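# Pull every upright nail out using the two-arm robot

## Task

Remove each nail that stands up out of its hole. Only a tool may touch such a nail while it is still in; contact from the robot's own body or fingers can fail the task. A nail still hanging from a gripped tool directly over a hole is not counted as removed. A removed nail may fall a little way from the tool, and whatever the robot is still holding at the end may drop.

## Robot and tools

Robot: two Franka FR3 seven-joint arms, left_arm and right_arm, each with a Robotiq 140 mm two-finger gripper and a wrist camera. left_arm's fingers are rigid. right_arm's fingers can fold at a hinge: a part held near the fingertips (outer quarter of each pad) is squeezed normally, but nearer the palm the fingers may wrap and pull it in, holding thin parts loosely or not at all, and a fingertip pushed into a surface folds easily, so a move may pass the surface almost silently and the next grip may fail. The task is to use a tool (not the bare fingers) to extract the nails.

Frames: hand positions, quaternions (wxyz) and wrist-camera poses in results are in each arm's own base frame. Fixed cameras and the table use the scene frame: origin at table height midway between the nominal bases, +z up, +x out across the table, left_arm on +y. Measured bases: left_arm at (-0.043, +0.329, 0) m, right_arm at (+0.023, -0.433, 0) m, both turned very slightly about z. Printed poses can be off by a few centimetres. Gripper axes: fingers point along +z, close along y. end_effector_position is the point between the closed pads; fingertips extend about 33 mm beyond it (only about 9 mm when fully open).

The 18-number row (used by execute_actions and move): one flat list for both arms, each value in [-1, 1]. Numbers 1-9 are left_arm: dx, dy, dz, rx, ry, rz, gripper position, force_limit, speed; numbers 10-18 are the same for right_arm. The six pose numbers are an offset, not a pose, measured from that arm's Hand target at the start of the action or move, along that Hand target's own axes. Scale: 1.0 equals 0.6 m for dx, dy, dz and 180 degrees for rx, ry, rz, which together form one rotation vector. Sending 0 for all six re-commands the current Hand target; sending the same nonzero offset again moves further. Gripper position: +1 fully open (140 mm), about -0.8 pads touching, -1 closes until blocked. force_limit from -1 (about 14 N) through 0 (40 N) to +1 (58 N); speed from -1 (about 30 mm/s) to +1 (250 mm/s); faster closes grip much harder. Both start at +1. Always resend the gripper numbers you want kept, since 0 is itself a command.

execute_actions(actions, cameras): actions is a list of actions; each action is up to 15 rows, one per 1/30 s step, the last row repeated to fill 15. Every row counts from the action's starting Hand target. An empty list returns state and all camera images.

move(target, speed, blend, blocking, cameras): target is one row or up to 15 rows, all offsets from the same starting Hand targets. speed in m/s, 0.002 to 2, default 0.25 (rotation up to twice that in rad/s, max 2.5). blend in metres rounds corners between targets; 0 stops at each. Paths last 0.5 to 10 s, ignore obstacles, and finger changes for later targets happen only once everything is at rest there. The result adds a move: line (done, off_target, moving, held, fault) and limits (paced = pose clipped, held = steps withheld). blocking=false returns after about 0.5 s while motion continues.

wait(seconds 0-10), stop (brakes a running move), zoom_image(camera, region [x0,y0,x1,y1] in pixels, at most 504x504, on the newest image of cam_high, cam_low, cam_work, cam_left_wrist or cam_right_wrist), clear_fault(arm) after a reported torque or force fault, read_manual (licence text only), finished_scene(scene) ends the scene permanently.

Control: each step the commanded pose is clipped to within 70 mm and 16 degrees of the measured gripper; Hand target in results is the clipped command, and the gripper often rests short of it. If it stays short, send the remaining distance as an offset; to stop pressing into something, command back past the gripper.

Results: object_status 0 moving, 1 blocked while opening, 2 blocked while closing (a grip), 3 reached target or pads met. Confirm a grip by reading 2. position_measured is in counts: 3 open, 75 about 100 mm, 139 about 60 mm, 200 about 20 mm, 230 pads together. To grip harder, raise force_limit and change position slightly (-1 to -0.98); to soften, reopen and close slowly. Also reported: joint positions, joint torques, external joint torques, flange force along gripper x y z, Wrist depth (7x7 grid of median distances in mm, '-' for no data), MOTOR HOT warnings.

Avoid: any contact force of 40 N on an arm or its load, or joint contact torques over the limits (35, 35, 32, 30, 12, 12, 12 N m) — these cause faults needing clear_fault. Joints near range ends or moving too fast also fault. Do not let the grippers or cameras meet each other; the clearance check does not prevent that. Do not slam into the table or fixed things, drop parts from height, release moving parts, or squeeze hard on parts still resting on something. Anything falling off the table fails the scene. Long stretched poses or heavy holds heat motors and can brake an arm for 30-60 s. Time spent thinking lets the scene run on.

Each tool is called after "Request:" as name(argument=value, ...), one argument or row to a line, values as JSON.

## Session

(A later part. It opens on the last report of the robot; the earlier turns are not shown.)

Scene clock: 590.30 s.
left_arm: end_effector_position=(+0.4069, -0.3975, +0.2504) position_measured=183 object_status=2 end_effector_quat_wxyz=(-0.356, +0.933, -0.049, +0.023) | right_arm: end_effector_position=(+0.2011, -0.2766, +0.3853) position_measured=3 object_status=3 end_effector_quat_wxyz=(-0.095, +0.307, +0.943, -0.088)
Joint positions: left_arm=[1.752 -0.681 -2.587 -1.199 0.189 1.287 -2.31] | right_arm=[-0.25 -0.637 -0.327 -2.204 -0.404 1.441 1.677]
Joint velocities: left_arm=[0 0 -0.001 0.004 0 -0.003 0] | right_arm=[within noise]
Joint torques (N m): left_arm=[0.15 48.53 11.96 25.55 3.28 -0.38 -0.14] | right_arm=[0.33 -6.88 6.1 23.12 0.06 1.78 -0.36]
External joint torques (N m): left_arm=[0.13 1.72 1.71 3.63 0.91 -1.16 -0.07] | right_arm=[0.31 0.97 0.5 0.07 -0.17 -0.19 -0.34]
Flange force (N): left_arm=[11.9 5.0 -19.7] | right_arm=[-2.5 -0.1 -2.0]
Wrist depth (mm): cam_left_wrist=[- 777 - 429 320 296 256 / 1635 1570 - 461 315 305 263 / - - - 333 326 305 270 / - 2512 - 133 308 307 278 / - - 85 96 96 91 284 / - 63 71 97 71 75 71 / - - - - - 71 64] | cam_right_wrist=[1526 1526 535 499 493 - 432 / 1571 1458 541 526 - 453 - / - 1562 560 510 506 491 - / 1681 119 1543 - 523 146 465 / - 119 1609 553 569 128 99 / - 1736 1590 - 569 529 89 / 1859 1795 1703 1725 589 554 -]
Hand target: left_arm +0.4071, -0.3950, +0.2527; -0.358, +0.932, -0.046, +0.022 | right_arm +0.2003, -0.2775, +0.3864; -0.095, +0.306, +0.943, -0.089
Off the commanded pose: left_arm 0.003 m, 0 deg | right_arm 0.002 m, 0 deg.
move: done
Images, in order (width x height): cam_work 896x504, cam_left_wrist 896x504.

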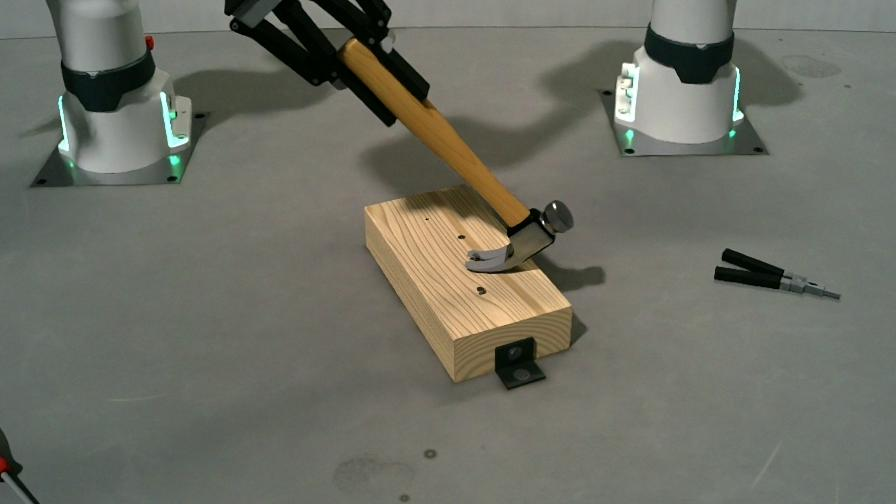

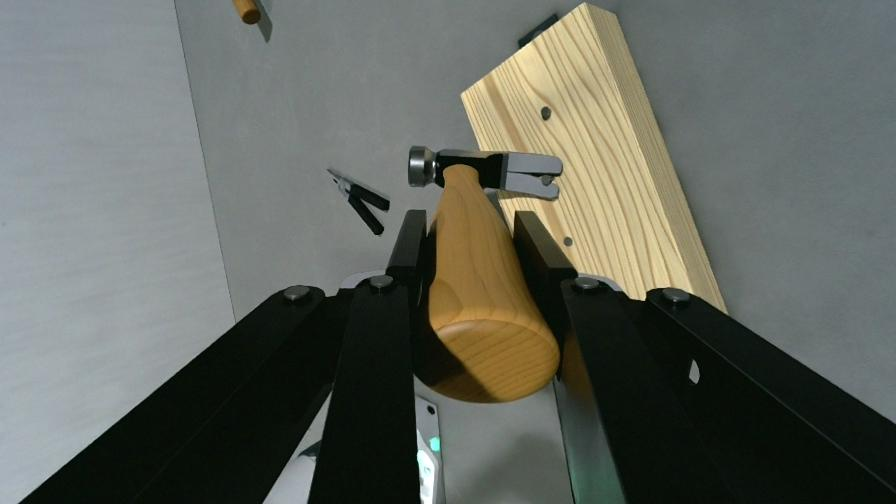

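Request:
move(
  target=[
    [-0.001,-0.001,-0.0015,0,0,0,-1,1,0.6,0,0,0,0,0,0,1,1,1],
    [-0.0022,0.0145,-0.015,0,0,0,-1,1,0.6,0,0,0,0,0,0,1,1,1],
  ],
  speed=0.06,
  blend=0.001,
  cameras=["cam_work","cam_left_wrist"],
)

Request:
zoom_image(
  camera="cam_work",
  region=[430, 200, 550, 290],
)

Request:
zoom_image(
  camera="cam_left_wrist",
  region=[480, 110, 620, 240],
)

Scene clock: 599.17 s.
left_arm: end_effector_position=(+0.4039, -0.4093, +0.2508) position_measured=183 object_status=2 end_effector_quat_wxyz=(-0.357, +0.933, -0.048, +0.022) | right_arm: end_effector_position=(+0.2011, -0.2766, +0.3853) position_measured=3 object_status=3 end_effector_quat_wxyz=(-0.095, +0.307, +0.943, -0.088)
Joint positions: left_arm=[1.762 -0.726 -2.592 -1.123 0.172 1.25 -2.31] | right_arm=[-0.25 -0.637 -0.327 -2.204 -0.404 1.441 1.677]
Joint torques (N m): left_arm=[0.18 49.91 11.99 26.29 3.46 -0.13 -0.05] | right_arm=[0.37 -6.91 6.11 23.11 0.05 1.79 -0.32]
External joint torques (N m): left_arm=[-0.13 1.63 1.43 4.51 1.02 -0.92 0.02] | right_arm=[0.41 0.99 0.56 -0.04 -0.17 -0.2 -0.3]
Flange force (N): left_arm=[17.0 9.3 -26.6] | right_arm=[-2.4 0.2 -1.7]
Wrist depth (mm): cam_left_wrist=[1705 1635 538 449 326 296 257 / - - 601 476 320 312 263 / - - 654 334 327 321 268 / - - - 133 309 312 280 / - - 85 96 96 91 283 / - 63 71 97 71 75 71 / - - - - - 71 64] | cam_right_wrist=[- 548 530 - 476 453 - / 1580 1458 543 - - - - / 1670 1609 563 506 511 476 461 / 1736 119 1526 554 - 136 - / - 119 1517 - 550 128 99 / - 1681 1649 1571 - - 89 / - - 1736 598 565 551 -]
Hand target: left_arm +0.4045, -0.4073, +0.2535; -0.358, +0.932, -0.046, +0.022 | right_arm +0.2003, -0.2775, +0.3864; -0.095, +0.306, +0.943, -0.089
Off the commanded pose: left_arm 0.003 m, 0 deg | right_arm 0.002 m, 0 deg.
move: done; blend cut to 0.0006 m at target 1
Images, in order (width x height): cam_work 896x504, cam_left_wrist 896x504.

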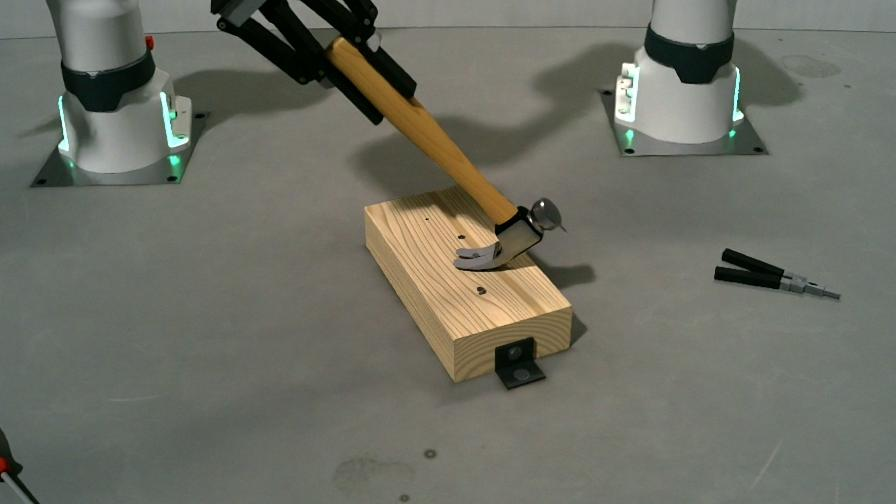

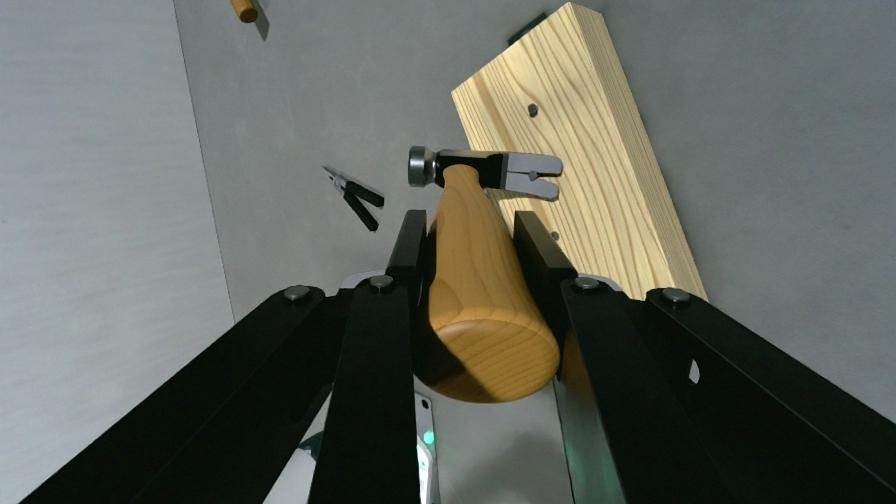

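Scaled by 4.200.

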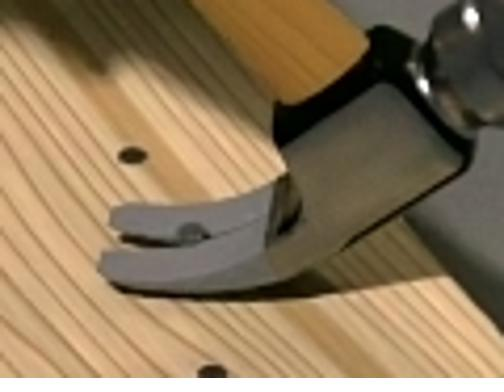

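Scaled by 3.600.

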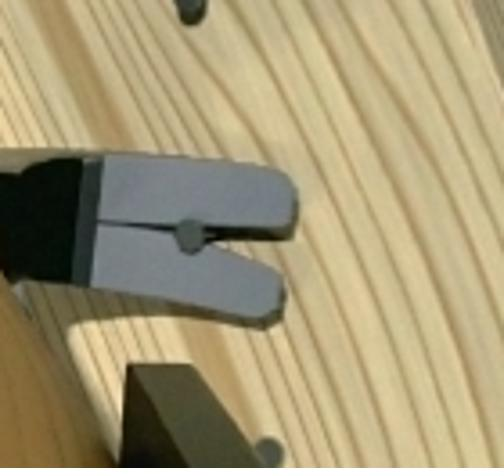

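Request:
move(
  target=[
    [0,-0.139,0.065,-0.122,0,0,-1,1,0.6,0,0,0,0,0,0,1,1,1],
    [0,-0.241,0.1455,-0.233,0,0,-1,1,0.6,0,0,0,0,0,0,1,1,1],
    [0,-0.305,0.205,-0.3,0,0,-1,1,0.6,0,0,0,0,0,0,1,1,1],
  ],
  speed=[0.06,0.06,0.03],
  blend=0.004,
  cameras=["cam_work","cam_left_wrist"],
)

Request:
zoom_image(
  camera="cam_work",
  region=[430, 180, 570, 290],
)

Scene clock: 616.20 s.
left_arm: end_effector_position=(+0.4230, -0.1890, +0.2810) position_measured=183 object_status=2 end_effector_quat_wxyz=(+0.100, +0.994, -0.048, -0.007) | right_arm: end_effector_position=(+0.2011, -0.2766, +0.3853) position_measured=3 object_status=3 end_effector_quat_wxyz=(-0.095, +0.307, +0.943, -0.088)
Joint positions: left_arm=[1.841 0.552 -2.278 -2.289 0.243 1.977 -2.065] | right_arm=[-0.25 -0.637 -0.327 -2.204 -0.404 1.441 1.677]
Joint velocities: left_arm=[-0.001 0.001 0 -0.001 0.001 0.001 0.007] | right_arm=[within noise]
Joint torques (N m): left_arm=[-0.23 6.52 -12.35 26.73 0.68 3.82 0.05] | right_arm=[0.42 -6.98 6.08 23.09 0.04 1.8 -0.33]
External joint torques (N m): left_arm=[-0.29 2.53 -0.15 3.68 0.05 1.01 0.04] | right_arm=[0.36 0.78 0.47 0.08 -0.19 -0.18 -0.31]
Flange force (N): left_arm=[3.2 0.5 -6.3] | right_arm=[-2.0 -0.1 -1.8]
Wrist depth (mm): cam_left_wrist=[328 327 358 371 343 421 449 / 342 355 377 363 363 449 481 / 358 374 398 335 386 487 522 / 375 398 417 133 401 513 559 / 396 - 85 96 96 90 559 / - 63 71 98 71 74 539 / - - - - - 71 64] | cam_right_wrist=[1534 556 526 494 - 457 - / 1526 1534 534 513 502 - - / 1629 1526 572 528 507 475 - / 1703 119 1562 - 525 146 470 / - 119 1571 563 543 128 99 / - 1725 1629 588 - - 89 / 1833 1795 1759 1629 - 541 -]
Hand target: left_arm +0.4263, -0.1901, +0.2848; +0.104, +0.993, -0.051, -0.001 | right_arm +0.2003, -0.2775, +0.3864; -0.095, +0.306, +0.943, -0.089
Off the commanded pose: left_arm 0.005 m, 1 deg | right_arm 0.002 m, 0 deg.
move: off_target (left_arm)
Images, in order (width x height): cam_work 896x504, cam_left_wrist 896x504.

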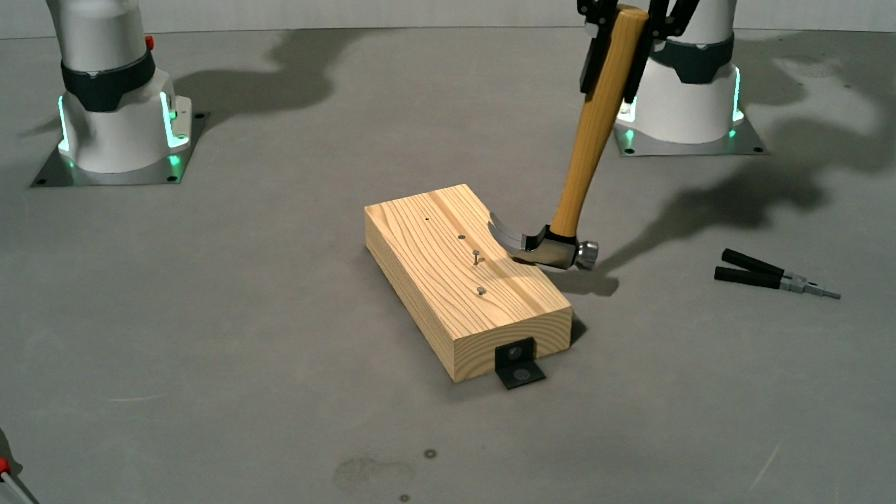

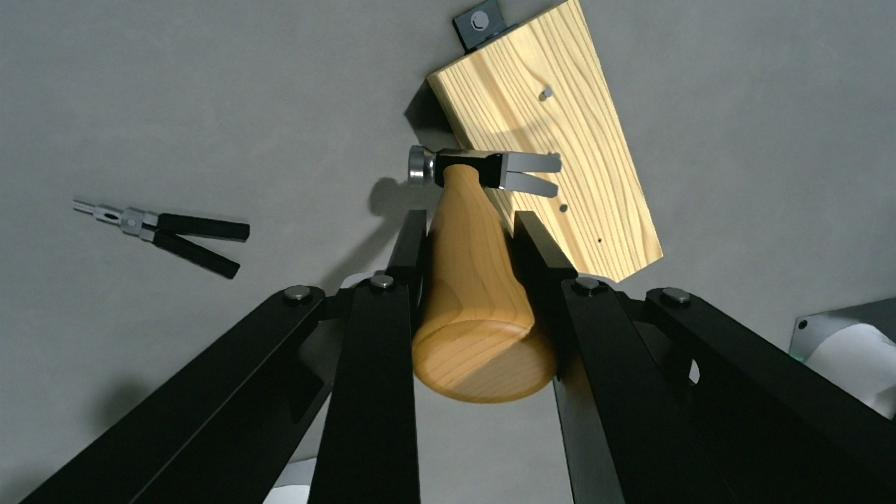

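Scaled by 3.600.

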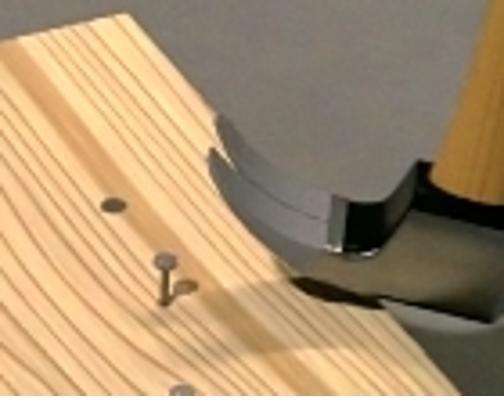

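Request:
move(
  target=[
    [0,0.0104,-0.049,0,0,0,-1,1,0.6,0,0,0,0,0,0,1,1,1],
    [0.0088,0.3065,0.065,0.3,0,0,-1,1,0.6,0,0,0,0,0,0,1,1,1],
    [0.0088,0.296,0.114,0.3,0,0,-1,1,0.6,0,0,0,0,0,0,1,1,1],
  ],
  speed=[0.2,0.25,0.08],
  blend=0.005,
  cameras=["cam_work","cam_left_wrist"],
)

Request:
zoom_image(
  camera="cam_work",
  region=[430, 200, 550, 290],
)

Request:
zoom_image(
  camera="cam_left_wrist",
  region=[480, 110, 620, 240],
)

Scene clock: 628.07 s.
left_arm: end_effector_position=(+0.4125, -0.3783, +0.2528) position_measured=183 object_status=2 end_effector_quat_wxyz=(-0.358, +0.932, -0.049, +0.021) | right_arm: end_effector_position=(+0.2011, -0.2766, +0.3853) position_measured=3 object_status=3 end_effector_quat_wxyz=(-0.095, +0.307, +0.943, -0.088)
Joint positions: left_arm=[1.739 -0.635 -2.563 -1.279 0.204 1.32 -2.297] | right_arm=[-0.25 -0.637 -0.327 -2.204 -0.404 1.441 1.677]
Joint velocities: left_arm=[-0.001 0 0 0 -0.001 0.004 -0.004] | right_arm=[within noise]
Joint torques (N m): left_arm=[-0.35 47.5 11.8 24.39 3.25 0.3 -0.24] | right_arm=[0.43 -6.91 6.1 23.11 0.05 1.78 -0.3]
External joint torques (N m): left_arm=[-0.26 2.32 1.56 2.29 0.91 -0.49 -0.18] | right_arm=[0.4 0.92 0.52 0.07 -0.17 -0.2 -0.28]
Flange force (N): left_arm=[2.1 -2.0 -7.5] | right_arm=[-2.4 0.1 -1.9]
Wrist depth (mm): cam_left_wrist=[1879 788 578 450 318 295 258 / 1540 2057 625 465 320 296 265 / 1635 - 663 336 328 299 273 / - - - 133 311 301 280 / - - 85 96 96 91 283 / - 63 71 98 71 75 71 / - - - 635 - 71 64] | cam_right_wrist=[1517 1543 - - - 461 - / 1639 1458 556 - 493 - - / 1629 1534 1783 - - - 477 / 1714 119 1681 - 523 137 - / - 120 1562 - 540 128 95 / - 1681 1670 1483 - - 89 / - 1820 1736 - - - -]
Hand target: left_arm +0.4128, -0.3776, +0.2547; -0.358, +0.932, -0.046, +0.022 | right_arm +0.2003, -0.2775, +0.3864; -0.095, +0.306, +0.943, -0.089
Off the commanded pose: left_arm 0.002 m, 0 deg | right_arm 0.002 m, 0 deg.
move: done
Images, in order (width x height): cam_work 896x504, cam_left_wrist 896x504.

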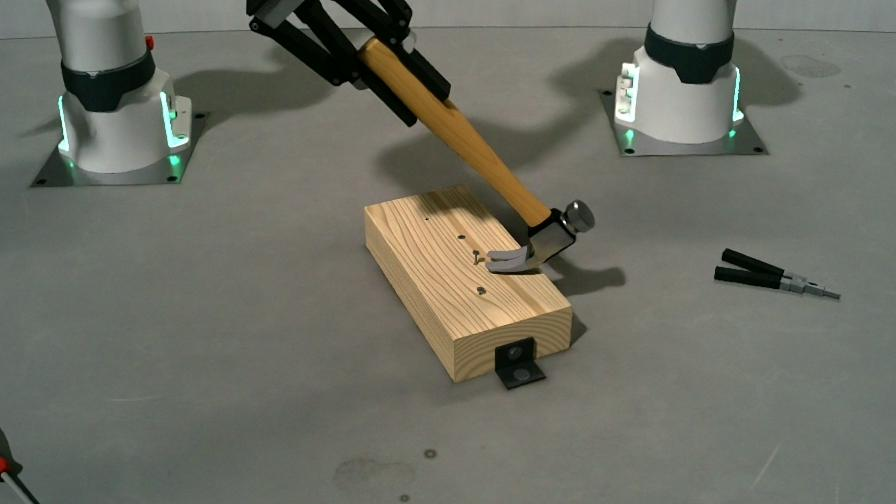

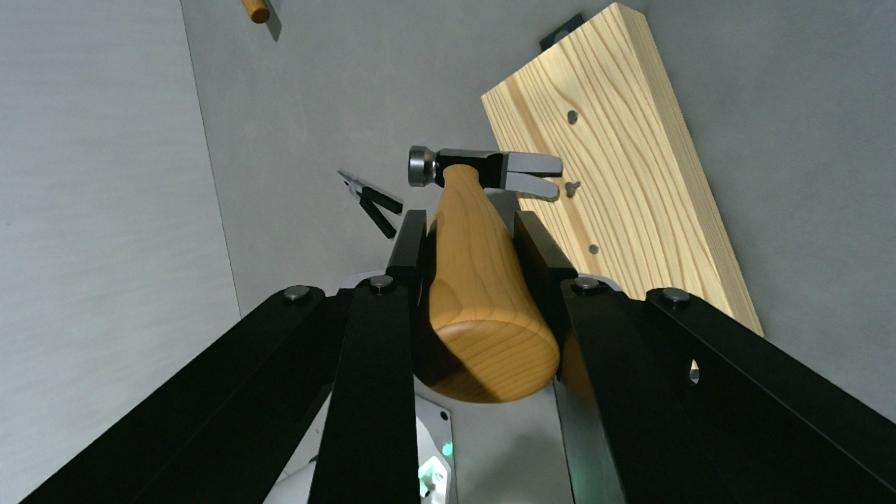

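Scaled by 4.200.

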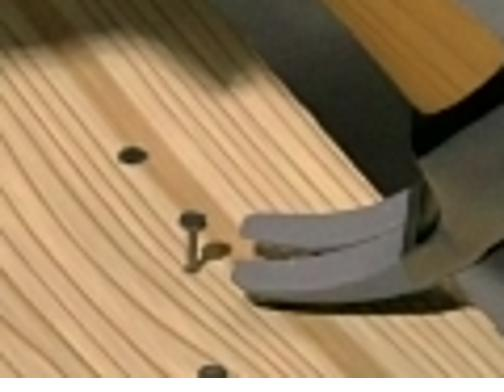

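Scaled by 3.600.

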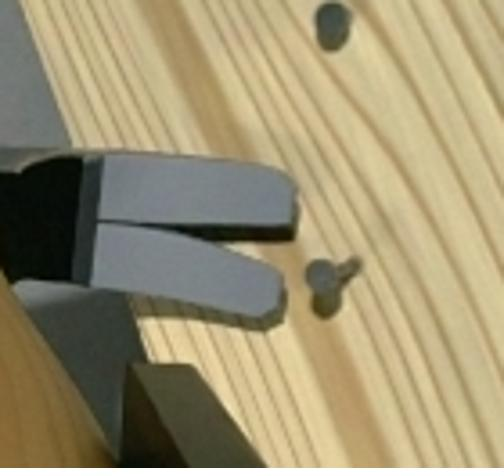

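Request:
move(
  target=[
    [-0.008,0,0,0,0,0,-1,1,0.6,0,0,0,0,0,0,1,1,1],
    [-0.008,0.018,-0.0145,0,0,0,-1,1,0.6,0,0,0,0,0,0,1,1,1],
    [-0.0088,0.042,-0.0355,0,0,0,-1,1,0.6,0,0,0,0,0,0,1,1,1],
  ],
  speed=0.06,
  blend=0.001,
  cameras=["cam_work","cam_left_wrist"],
)

Request:
zoom_image(
  camera="cam_work",
  region=[430, 200, 550, 290],
)

Request:
zoom_image(
  camera="cam_left_wrist",
  region=[480, 110, 620, 240],
)

Scene clock: 634.37 s.
left_arm: end_effector_position=(+0.4037, -0.4112, +0.2494) position_measured=183 object_status=2 end_effector_quat_wxyz=(-0.358, +0.932, -0.049, +0.021) | right_arm: end_effector_position=(+0.2011, -0.2766, +0.3853) position_measured=3 object_status=3 end_effector_quat_wxyz=(-0.095, +0.307, +0.943, -0.088)
Joint positions: left_arm=[1.758 -0.741 -2.579 -1.107 0.16 1.243 -2.303] | right_arm=[-0.25 -0.637 -0.327 -2.204 -0.404 1.441 1.677]
Joint torques (N m): left_arm=[-0.2 51.31 12.51 24.94 3.57 -0.24 -0.13] | right_arm=[0.36 -6.96 6.1 23.14 0.05 1.8 -0.34]
External joint torques (N m): left_arm=[-0.27 2.63 1.76 3.14 1.12 -1.04 -0.06] | right_arm=[0.41 0.99 0.57 0 -0.16 -0.19 -0.33]
Flange force (N): left_arm=[7.5 1.6 -15.9] | right_arm=[-2.5 0.2 -1.8]
Wrist depth (mm): cam_left_wrist=[- 2023 - 444 325 295 255 / 1768 - 552 455 321 303 264 / - 2252 717 333 329 304 269 / - - 767 133 308 311 280 / - - 85 96 96 91 296 / - 63 71 98 71 74 71 / - - - 614 - 71 64] | cam_right_wrist=[1517 1474 - - 478 450 - / 1580 1491 - 513 502 467 - / 1619 1534 562 - - 470 - / 1725 119 1534 - - 146 - / - 119 1543 553 - 128 95 / - 1660 1599 589 - 524 89 / 1859 1783 1681 1552 551 560 -]
Hand target: left_arm +0.4042, -0.4099, +0.2535; -0.358, +0.932, -0.046, +0.022 | right_arm +0.2003, -0.2775, +0.3864; -0.095, +0.306, +0.943, -0.089
Off the commanded pose: left_arm 0.004 m, 0 deg | right_arm 0.002 m, 0 deg.
move: off_target (left_arm)
Images, in order (width x height): cam_work 896x504, cam_left_wrist 896x504.

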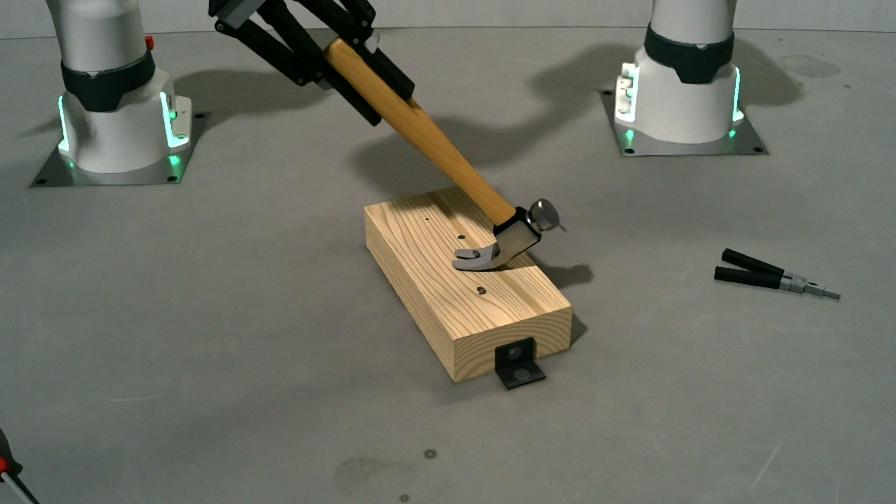

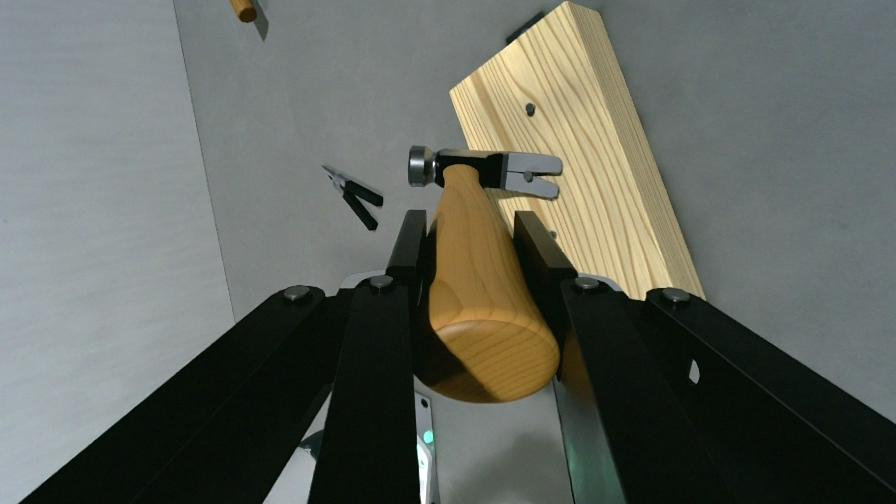

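Scaled by 4.200.

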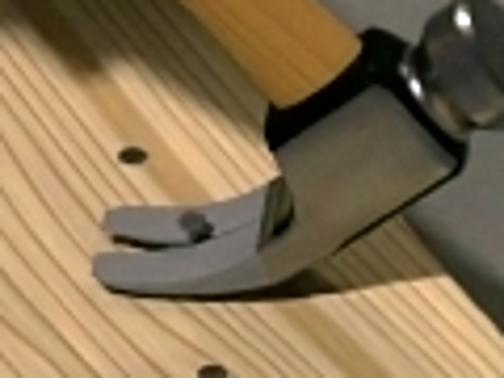

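Scaled by 3.600.

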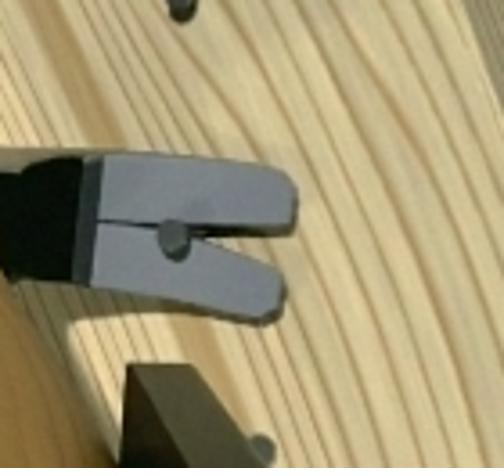

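Request:
move(
  target=[
    [0,-0.129,0.066,-0.122,0,0,-1,1,0.6,0,0,0,0,0,0,1,1,1],
    [0,-0.225,0.142,-0.233,0,0,-1,1,0.6,0,0,0,0,0,0,1,1,1],
  ],
  speed=[0.06,0.06],
  blend=0.004,
  cameras=["cam_work","cam_left_wrist"],
)

Request:
zoom_image(
  camera="cam_work",
  region=[430, 180, 570, 290],
)

Request:
zoom_image(
  camera="cam_left_wrist",
  region=[480, 110, 620, 240],
)

Scene clock: 649.47 s.
left_arm: end_effector_position=(+0.4219, -0.2517, +0.2838) position_measured=183 object_status=2 end_effector_quat_wxyz=(-0.001, +0.999, -0.046, +0.006) | right_arm: end_effector_position=(+0.2011, -0.2766, +0.3853) position_measured=3 object_status=3 end_effector_quat_wxyz=(-0.095, +0.307, +0.943, -0.088)
Joint positions: left_arm=[1.77 0.308 -2.391 -2.143 0.23 1.915 -2.2] | right_arm=[-0.25 -0.637 -0.327 -2.204 -0.404 1.441 1.677]
Joint velocities: left_arm=[0.001 -0.001 0.001 -0.001 0 0.001 0.005] | right_arm=[within noise]
Joint torques (N m): left_arm=[-1.77 11.6 -6.06 22.12 0 3.48 0.29] | right_arm=[0.35 -6.93 6.14 23.08 0.07 1.79 -0.3]
External joint torques (N m): left_arm=[-1.83 -1.52 0.62 -2.33 -0.9 0.84 0.29] | right_arm=[0.43 1.03 0.67 -0.06 -0.14 -0.19 -0.29]
Flange force (N): left_arm=[3.6 3.3 8.4] | right_arm=[-2.4 0.5 -1.8]
Wrist depth (mm): cam_left_wrist=[382 381 377 376 369 379 377 / 401 401 398 351 348 396 394 / 429 422 422 339 364 418 - / 450 444 439 133 375 440 - / - 460 85 96 96 91 458 / - 63 71 97 71 75 71 / - - - 534 - 71 64] | cam_right_wrist=[1534 1396 - 500 477 456 438 / - 1562 - 513 456 457 451 / 1649 1562 - 529 - - - / 1670 119 1562 - - 137 466 / - 119 1508 - 520 128 95 / - 1748 1580 1571 590 - 89 / 1808 1783 1703 1571 - - -]
Hand target: left_arm +0.4199, -0.2534, +0.2807; -0.001, +0.999, -0.051, +0.004 | right_arm +0.2003, -0.2775, +0.3864; -0.095, +0.306, +0.943, -0.089
Off the commanded pose: left_arm 0.004 m, 1 deg | right_arm 0.002 m, 0 deg.
move: off_target (left_arm)
Images, in order (width x height): cam_work 896x504, cam_left_wrist 896x504.

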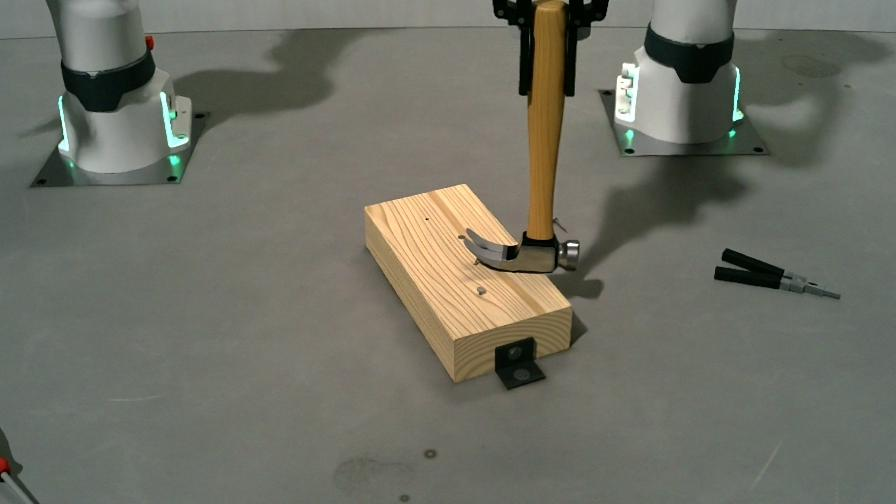

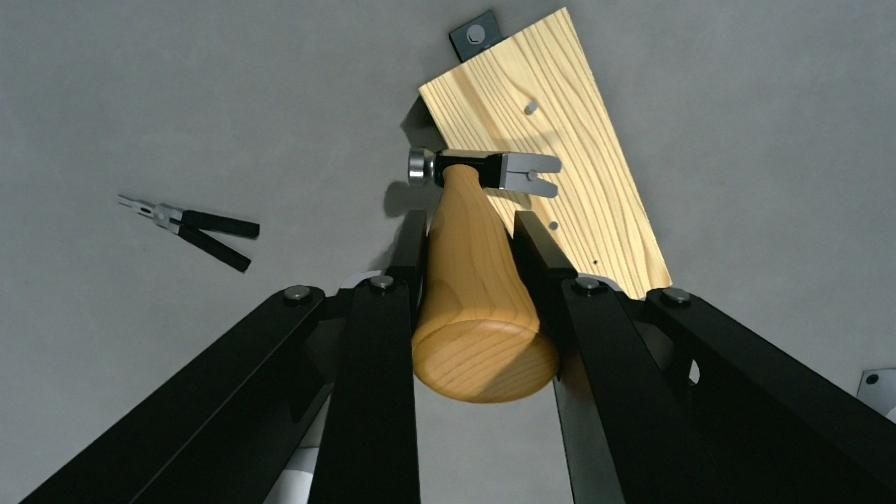

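Scaled by 3.600.

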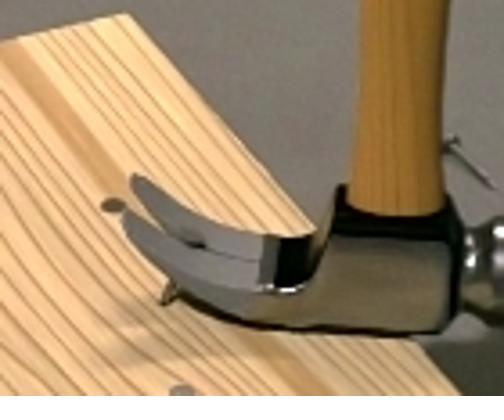

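Scaled by 3.600.

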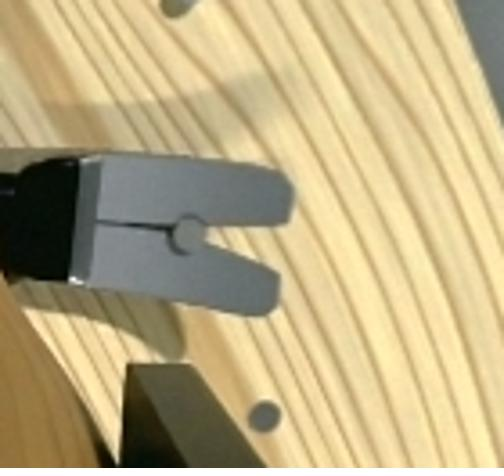

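Request:
move(
  target=[
    [0,-0.072,-0.003,-0.06,0,0,-1,1,0.6,0,0,0,0,0,0,1,1,1],
    [0,-0.09,-0.002,-0.083,0,0,-1,1,0.6,0,0,0,0,0,0,1,1,1],
  ],
  speed=[0.03,0.03],
  blend=0.002,
  cameras=["cam_work","cam_left_wrist"],
)

Request:
zoom_image(
  camera="cam_work",
  region=[430, 180, 570, 290],
)

Scene clock: 657.37 s.
left_arm: end_effector_position=(+0.4231, -0.1980, +0.2794) position_measured=183 object_status=2 end_effector_quat_wxyz=(+0.126, +0.991, -0.047, -0.007) | right_arm: end_effector_position=(+0.2011, -0.2766, +0.3853) position_measured=3 object_status=3 end_effector_quat_wxyz=(-0.095, +0.307, +0.943, -0.088)
Joint positions: left_arm=[1.809 0.582 -2.242 -2.305 0.235 2.01 -2.064] | right_arm=[-0.25 -0.637 -0.327 -2.204 -0.404 1.441 1.677]
Joint velocities: left_arm=[-0.001 0 0.002 -0.001 0 0.001 0.006] | right_arm=[within noise]
Joint torques (N m): left_arm=[-0.73 4.57 -13.08 25.15 0.42 3.87 0.24] | right_arm=[0.38 -6.94 6.11 23.12 0.07 1.79 -0.3]
External joint torques (N m): left_arm=[-0.77 2.01 0.03 2.46 -0.17 1.04 0.22] | right_arm=[0.35 0.97 0.49 0.02 -0.16 -0.2 -0.28]
Flange force (N): left_arm=[3.9 0.9 -3.0] | right_arm=[-2.5 0.1 -1.8]
Wrist depth (mm): cam_left_wrist=[317 332 350 361 402 439 480 / 330 347 369 350 371 456 522 / 351 365 392 332 393 466 558 / 359 384 408 134 404 539 - / 380 391 85 96 96 91 614 / - 63 71 97 71 74 527 / - - - - - 71 64] | cam_right_wrist=[1508 551 521 483 488 450 - / 1562 1543 526 - - - 453 / 1609 1571 564 - 496 471 459 / 1703 119 1526 - - 136 450 / - 119 1609 - - 128 95 / - 112 1629 1872 579 525 89 / - 1926 1681 1619 570 537 -]
Hand target: left_arm +0.4254, -0.1997, +0.2820; +0.129, +0.990, -0.051, -0.002 | right_arm +0.2003, -0.2775, +0.3864; -0.095, +0.306, +0.943, -0.089
Off the commanded pose: left_arm 0.004 m, 1 deg | right_arm 0.002 m, 0 deg.
move: off_target (left_arm)
Images, in order (width x height): cam_work 896x504, cam_left_wrist 896x504.

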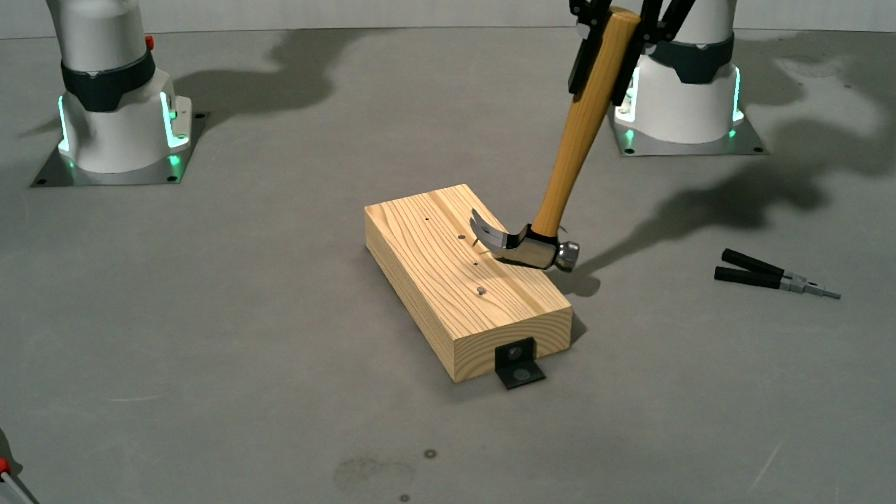

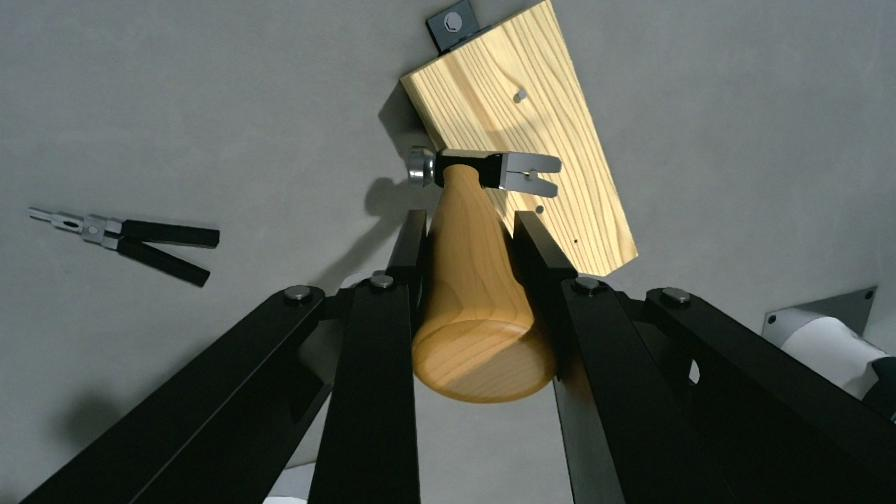

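Scaled by 3.600.

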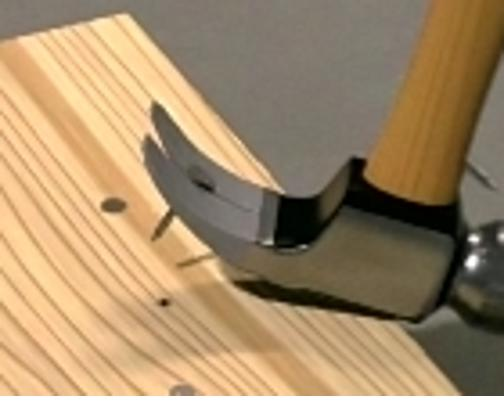

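Request:
move(
  target=[
    [0,0.034,-0.129,0,0,0,-1,1,0.6,0,0,0,0,0,0,1,1,1],
    [-0.222,0.1845,-0.003,0.305,0,0,-1,1,0.6,0,0,0,0,0,0,1,1,1],
    [-0.221,0.192,0.22,0.493,0,0,-1,1,0.6,0,0,0,0,0,0,1,1,1],
  ],
  speed=[0.12,0.25,0.18],
  blend=0.01,
  cameras=["cam_work"],
)

Request:
zoom_image(
  camera="cam_work",
  region=[480, 100, 700, 260],
)

Scene clock: 669.20 s.
left_arm: end_effector_position=(+0.2791, -0.3337, +0.1772) position_measured=183 object_status=2 end_effector_quat_wxyz=(-0.593, +0.803, -0.039, +0.034) | right_arm: end_effector_position=(+0.2011, -0.2766, +0.3853) position_measured=3 object_status=3 end_effector_quat_wxyz=(-0.095, +0.307, +0.943, -0.088)
Joint positions: left_arm=[1.69 -0.809 -2.847 -1.401 0.388 1.055 -2.603] | right_arm=[-0.25 -0.637 -0.327 -2.204 -0.404 1.441 1.677]
Joint velocities: left_arm=[-0.002 0 0.001 0.001 0.001 -0.004 0.003] | right_arm=[within noise]
Joint torques (N m): left_arm=[-0.43 50.51 10.05 21.56 3.65 -3.54 0.16] | right_arm=[0.37 -6.91 6.13 23.12 0.05 1.79 -0.32]
External joint torques (N m): left_arm=[-0.58 1.49 2.18 1.9 1.28 -2.17 0.25] | right_arm=[0.35 0.95 0.55 0.08 -0.17 -0.18 -0.3]
Flange force (N): left_arm=[4.6 -3.4 -12.0] | right_arm=[-2.5 0.1 -2.0]
Wrist depth (mm): cam_left_wrist=[1808 1836 2190 780 372 196 153 / - - 2150 - 396 199 156 / - - - 331 375 204 152 / - - - 133 337 274 160 / - - 85 96 96 91 204 / - 63 71 98 71 74 71 / - - - 496 - 71 64] | cam_right_wrist=[1442 - - - 460 454 - / 1517 1526 546 - - 461 450 / 1692 1508 564 - 497 476 463 / 1681 119 1491 - - 146 475 / - 119 1599 553 - 128 99 / - 1660 1590 585 549 - 89 / - 1808 1714 1649 590 552 -]
Hand target: left_arm +0.2796, -0.3307, +0.1828; -0.600, +0.798, -0.038, +0.034 | right_arm +0.2003, -0.2775, +0.3864; -0.095, +0.306, +0.943, -0.089
Off the commanded pose: left_arm 0.006 m, 1 deg | right_arm 0.002 m, 0 deg.
move: off_target (left_arm)
Images, in order (width x height): cam_work 896x504.

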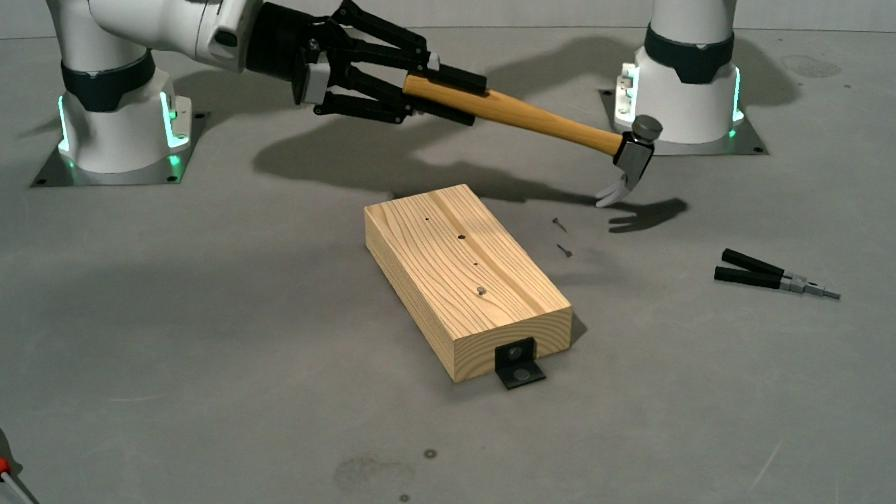

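Scaled by 2.291.

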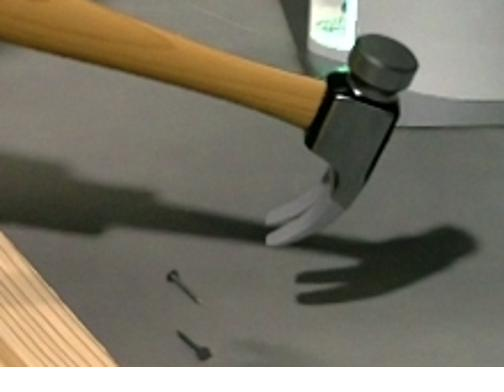

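Request:
move(
  target=[
    [0.002,-0.208,-0.06,-0.1,0,0,-1,1,0.6,0,0,0,0,0,0,1,1,1],
    [0.3035,-0.172,-0.0995,-0.1775,0,0,-1,1,0.6,0,0,0,0,0,0,1,1,1],
    [0.303,-0.1015,-0.079,-0.1775,0,0,-1,1,0.6,0,0,0,0,0,0,1,1,1],
  ],
  speed=[0.2,0.25,0.08],
  blend=0.01,
  cameras=["cam_work","cam_left_wrist"],
)

Request:
zoom_image(
  camera="cam_work",
  region=[430, 220, 550, 310],
)

Request:
zoom_image(
  camera="cam_left_wrist",
  region=[480, 110, 620, 240],
)

Scene clock: 680.70 s.
left_arm: end_effector_position=(+0.4562, -0.3787, +0.2527) position_measured=183 object_status=2 end_effector_quat_wxyz=(-0.358, +0.932, -0.048, +0.021) | right_arm: end_effector_position=(+0.2011, -0.2766, +0.3853) position_measured=3 object_status=3 end_effector_quat_wxyz=(-0.095, +0.307, +0.943, -0.088)
Joint positions: left_arm=[1.996 -0.7 -2.835 -1.094 0.336 1.259 -2.304] | right_arm=[-0.25 -0.637 -0.327 -2.204 -0.404 1.441 1.677]
Joint velocities: left_arm=[0 -0.001 -0.001 -0.001 0.001 0.003 -0.001] | right_arm=[within noise]
Joint torques (N m): left_arm=[-0.07 52.97 7.9 25.24 3.34 0.41 -0.13] | right_arm=[0.36 -6.92 6.14 23.11 0.04 1.78 -0.31]
External joint torques (N m): left_arm=[-0.48 2.98 1.19 2.45 0.91 -0.36 -0.07] | right_arm=[0.34 0.97 0.54 0.04 -0.19 -0.2 -0.29]
Flange force (N): left_arm=[3.0 -1.5 -8.2] | right_arm=[-2.4 0.1 -1.9]
Wrist depth (mm): cam_left_wrist=[- - 532 456 361 298 257 / - - - 444 328 310 269 / 1681 826 - 333 328 307 268 / 1646 - - 133 310 307 263 / - - 85 96 96 91 278 / - 63 71 98 71 75 71 / - - - - - 71 64] | cam_right_wrist=[1517 1419 - - - - - / 1590 1543 - 522 - 470 453 / 1660 1508 - - - - 451 / 1660 119 1517 - - 146 471 / - 119 1580 - - 128 95 / - 1681 1629 593 - - 89 / - 1771 1660 1714 - - -]
Hand target: left_arm +0.4570, -0.3776, +0.2560; -0.357, +0.933, -0.046, +0.022 | right_arm +0.2003, -0.2775, +0.3864; -0.095, +0.306, +0.943, -0.089
Off the commanded pose: left_arm 0.004 m, 0 deg | right_arm 0.002 m, 0 deg.
move: off_target (left_arm)
Images, in order (width x height): cam_work 896x504, cam_left_wrist 896x504.

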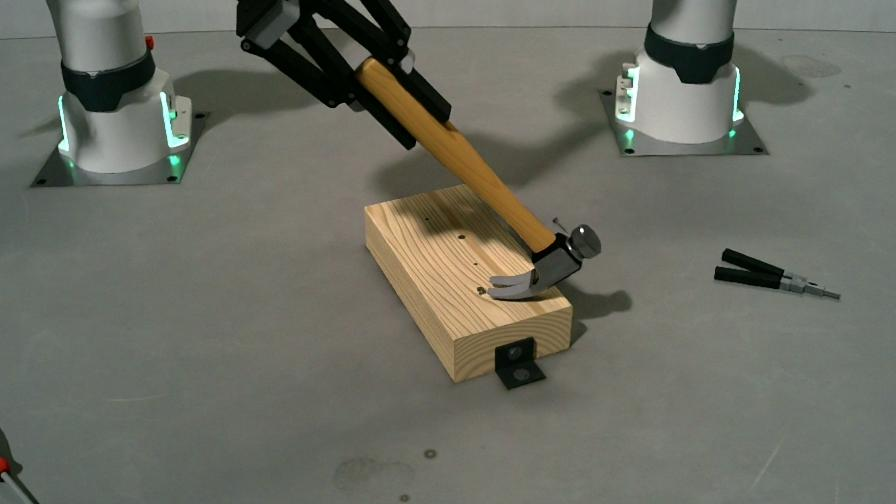

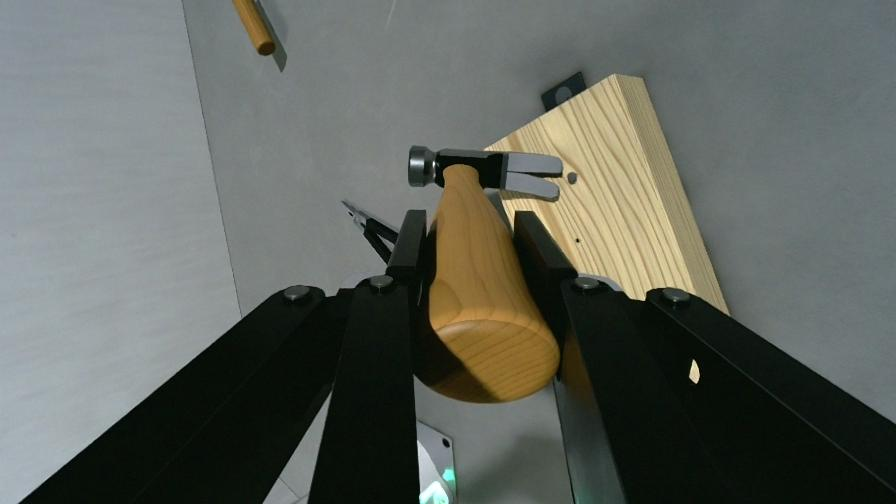

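Scaled by 4.200.

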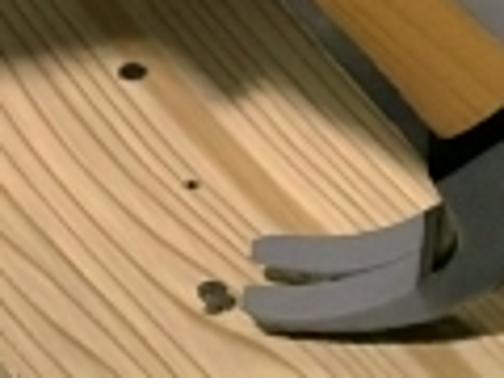

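Scaled by 3.600.

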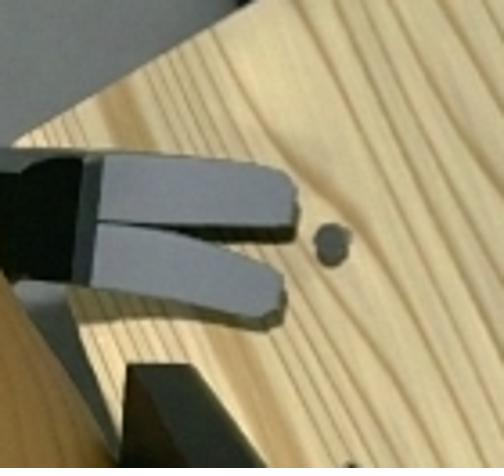

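Request:
move(
  target=[
    [-0.001,0.0193,-0.0085,0,0,0,-1,1,0.6,0,0,0,0,0,0,1,1,1],
    [-0.003,0.0293,-0.0173,0,0,0,-1,1,0.6,0,0,0,0,0,0,1,1,1],
  ],
  speed=0.05,
  blend=0.001,
  cameras=["cam_work","cam_left_wrist"],
)

Request:
zoom_image(
  camera="cam_work",
  region=[430, 220, 550, 310],
)

Request:
zoom_image(
  camera="cam_left_wrist",
  region=[480, 110, 620, 240],
)

Scene clock: 689.30 s.
left_arm: end_effector_position=(+0.4544, -0.3978, +0.2506) position_measured=183 object_status=2 end_effector_quat_wxyz=(-0.357, +0.933, -0.047, +0.024) | right_arm: end_effector_position=(+0.2011, -0.2766, +0.3853) position_measured=3 object_status=3 end_effector_quat_wxyz=(-0.095, +0.307, +0.943, -0.088)
Joint positions: left_arm=[1.996 -0.776 -2.839 -0.971 0.322 1.21 -2.304] | right_arm=[-0.25 -0.637 -0.327 -2.204 -0.404 1.441 1.677]
Joint torques (N m): left_arm=[-0.04 54.07 6.95 26.26 2.73 -0.04 -0.09] | right_arm=[0.33 -6.94 6.1 23.1 0.05 1.79 -0.34]
External joint torques (N m): left_arm=[-0.06 2.39 0.36 3.6 0.26 -0.83 -0.02] | right_arm=[0.34 0.91 0.53 -0.01 -0.17 -0.19 -0.32]
Flange force (N): left_arm=[0.0 0.0 0.0] | right_arm=[-2.2 0.1 -1.7]
Wrist depth (mm): cam_left_wrist=[1570 - 579 - 368 298 257 / - - 674 474 332 307 264 / 1742 - - 332 327 317 270 / - - - 133 309 318 278 / 1836 1940 85 96 96 91 282 / - 64 71 97 71 74 71 / - - - 626 - 71 64] | cam_right_wrist=[1483 1483 529 504 479 453 - / 1580 1474 537 522 477 473 435 / 1649 1526 - - - - - / 1692 119 1483 - - 146 - / - 119 1609 576 537 128 95 / - 1639 1639 579 553 535 89 / - - 1649 1599 - 531 -]
Hand target: left_arm +0.4532, -0.3973, +0.2519; -0.357, +0.933, -0.046, +0.022 | right_arm +0.2003, -0.2775, +0.3864; -0.095, +0.306, +0.943, -0.089
Off the commanded pose: left_arm 0.002 m, 0 deg | right_arm 0.002 m, 0 deg.
move: done
Images, in order (width x height): cam_work 896x504, cam_left_wrist 896x504.

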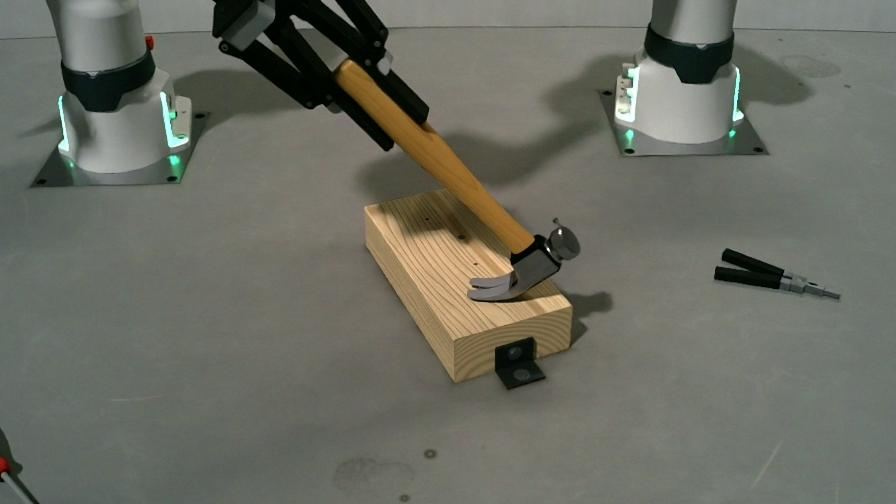

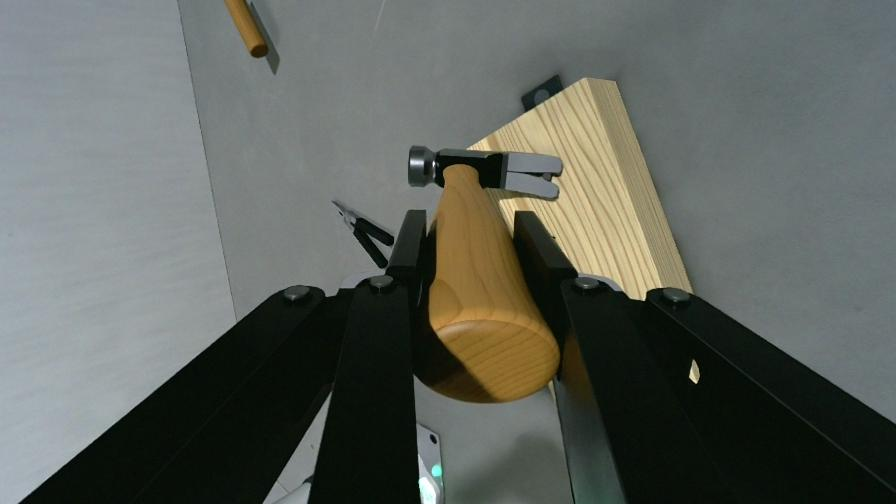

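Scaled by 4.200.

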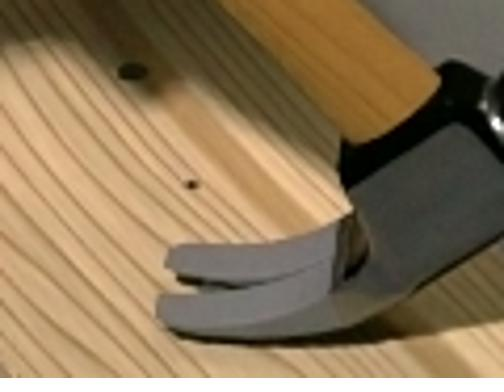

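Scaled by 3.600.

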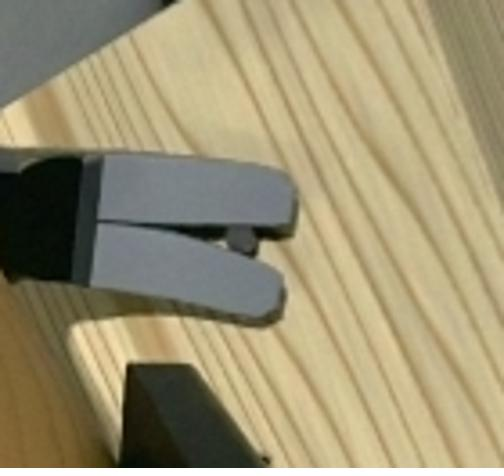

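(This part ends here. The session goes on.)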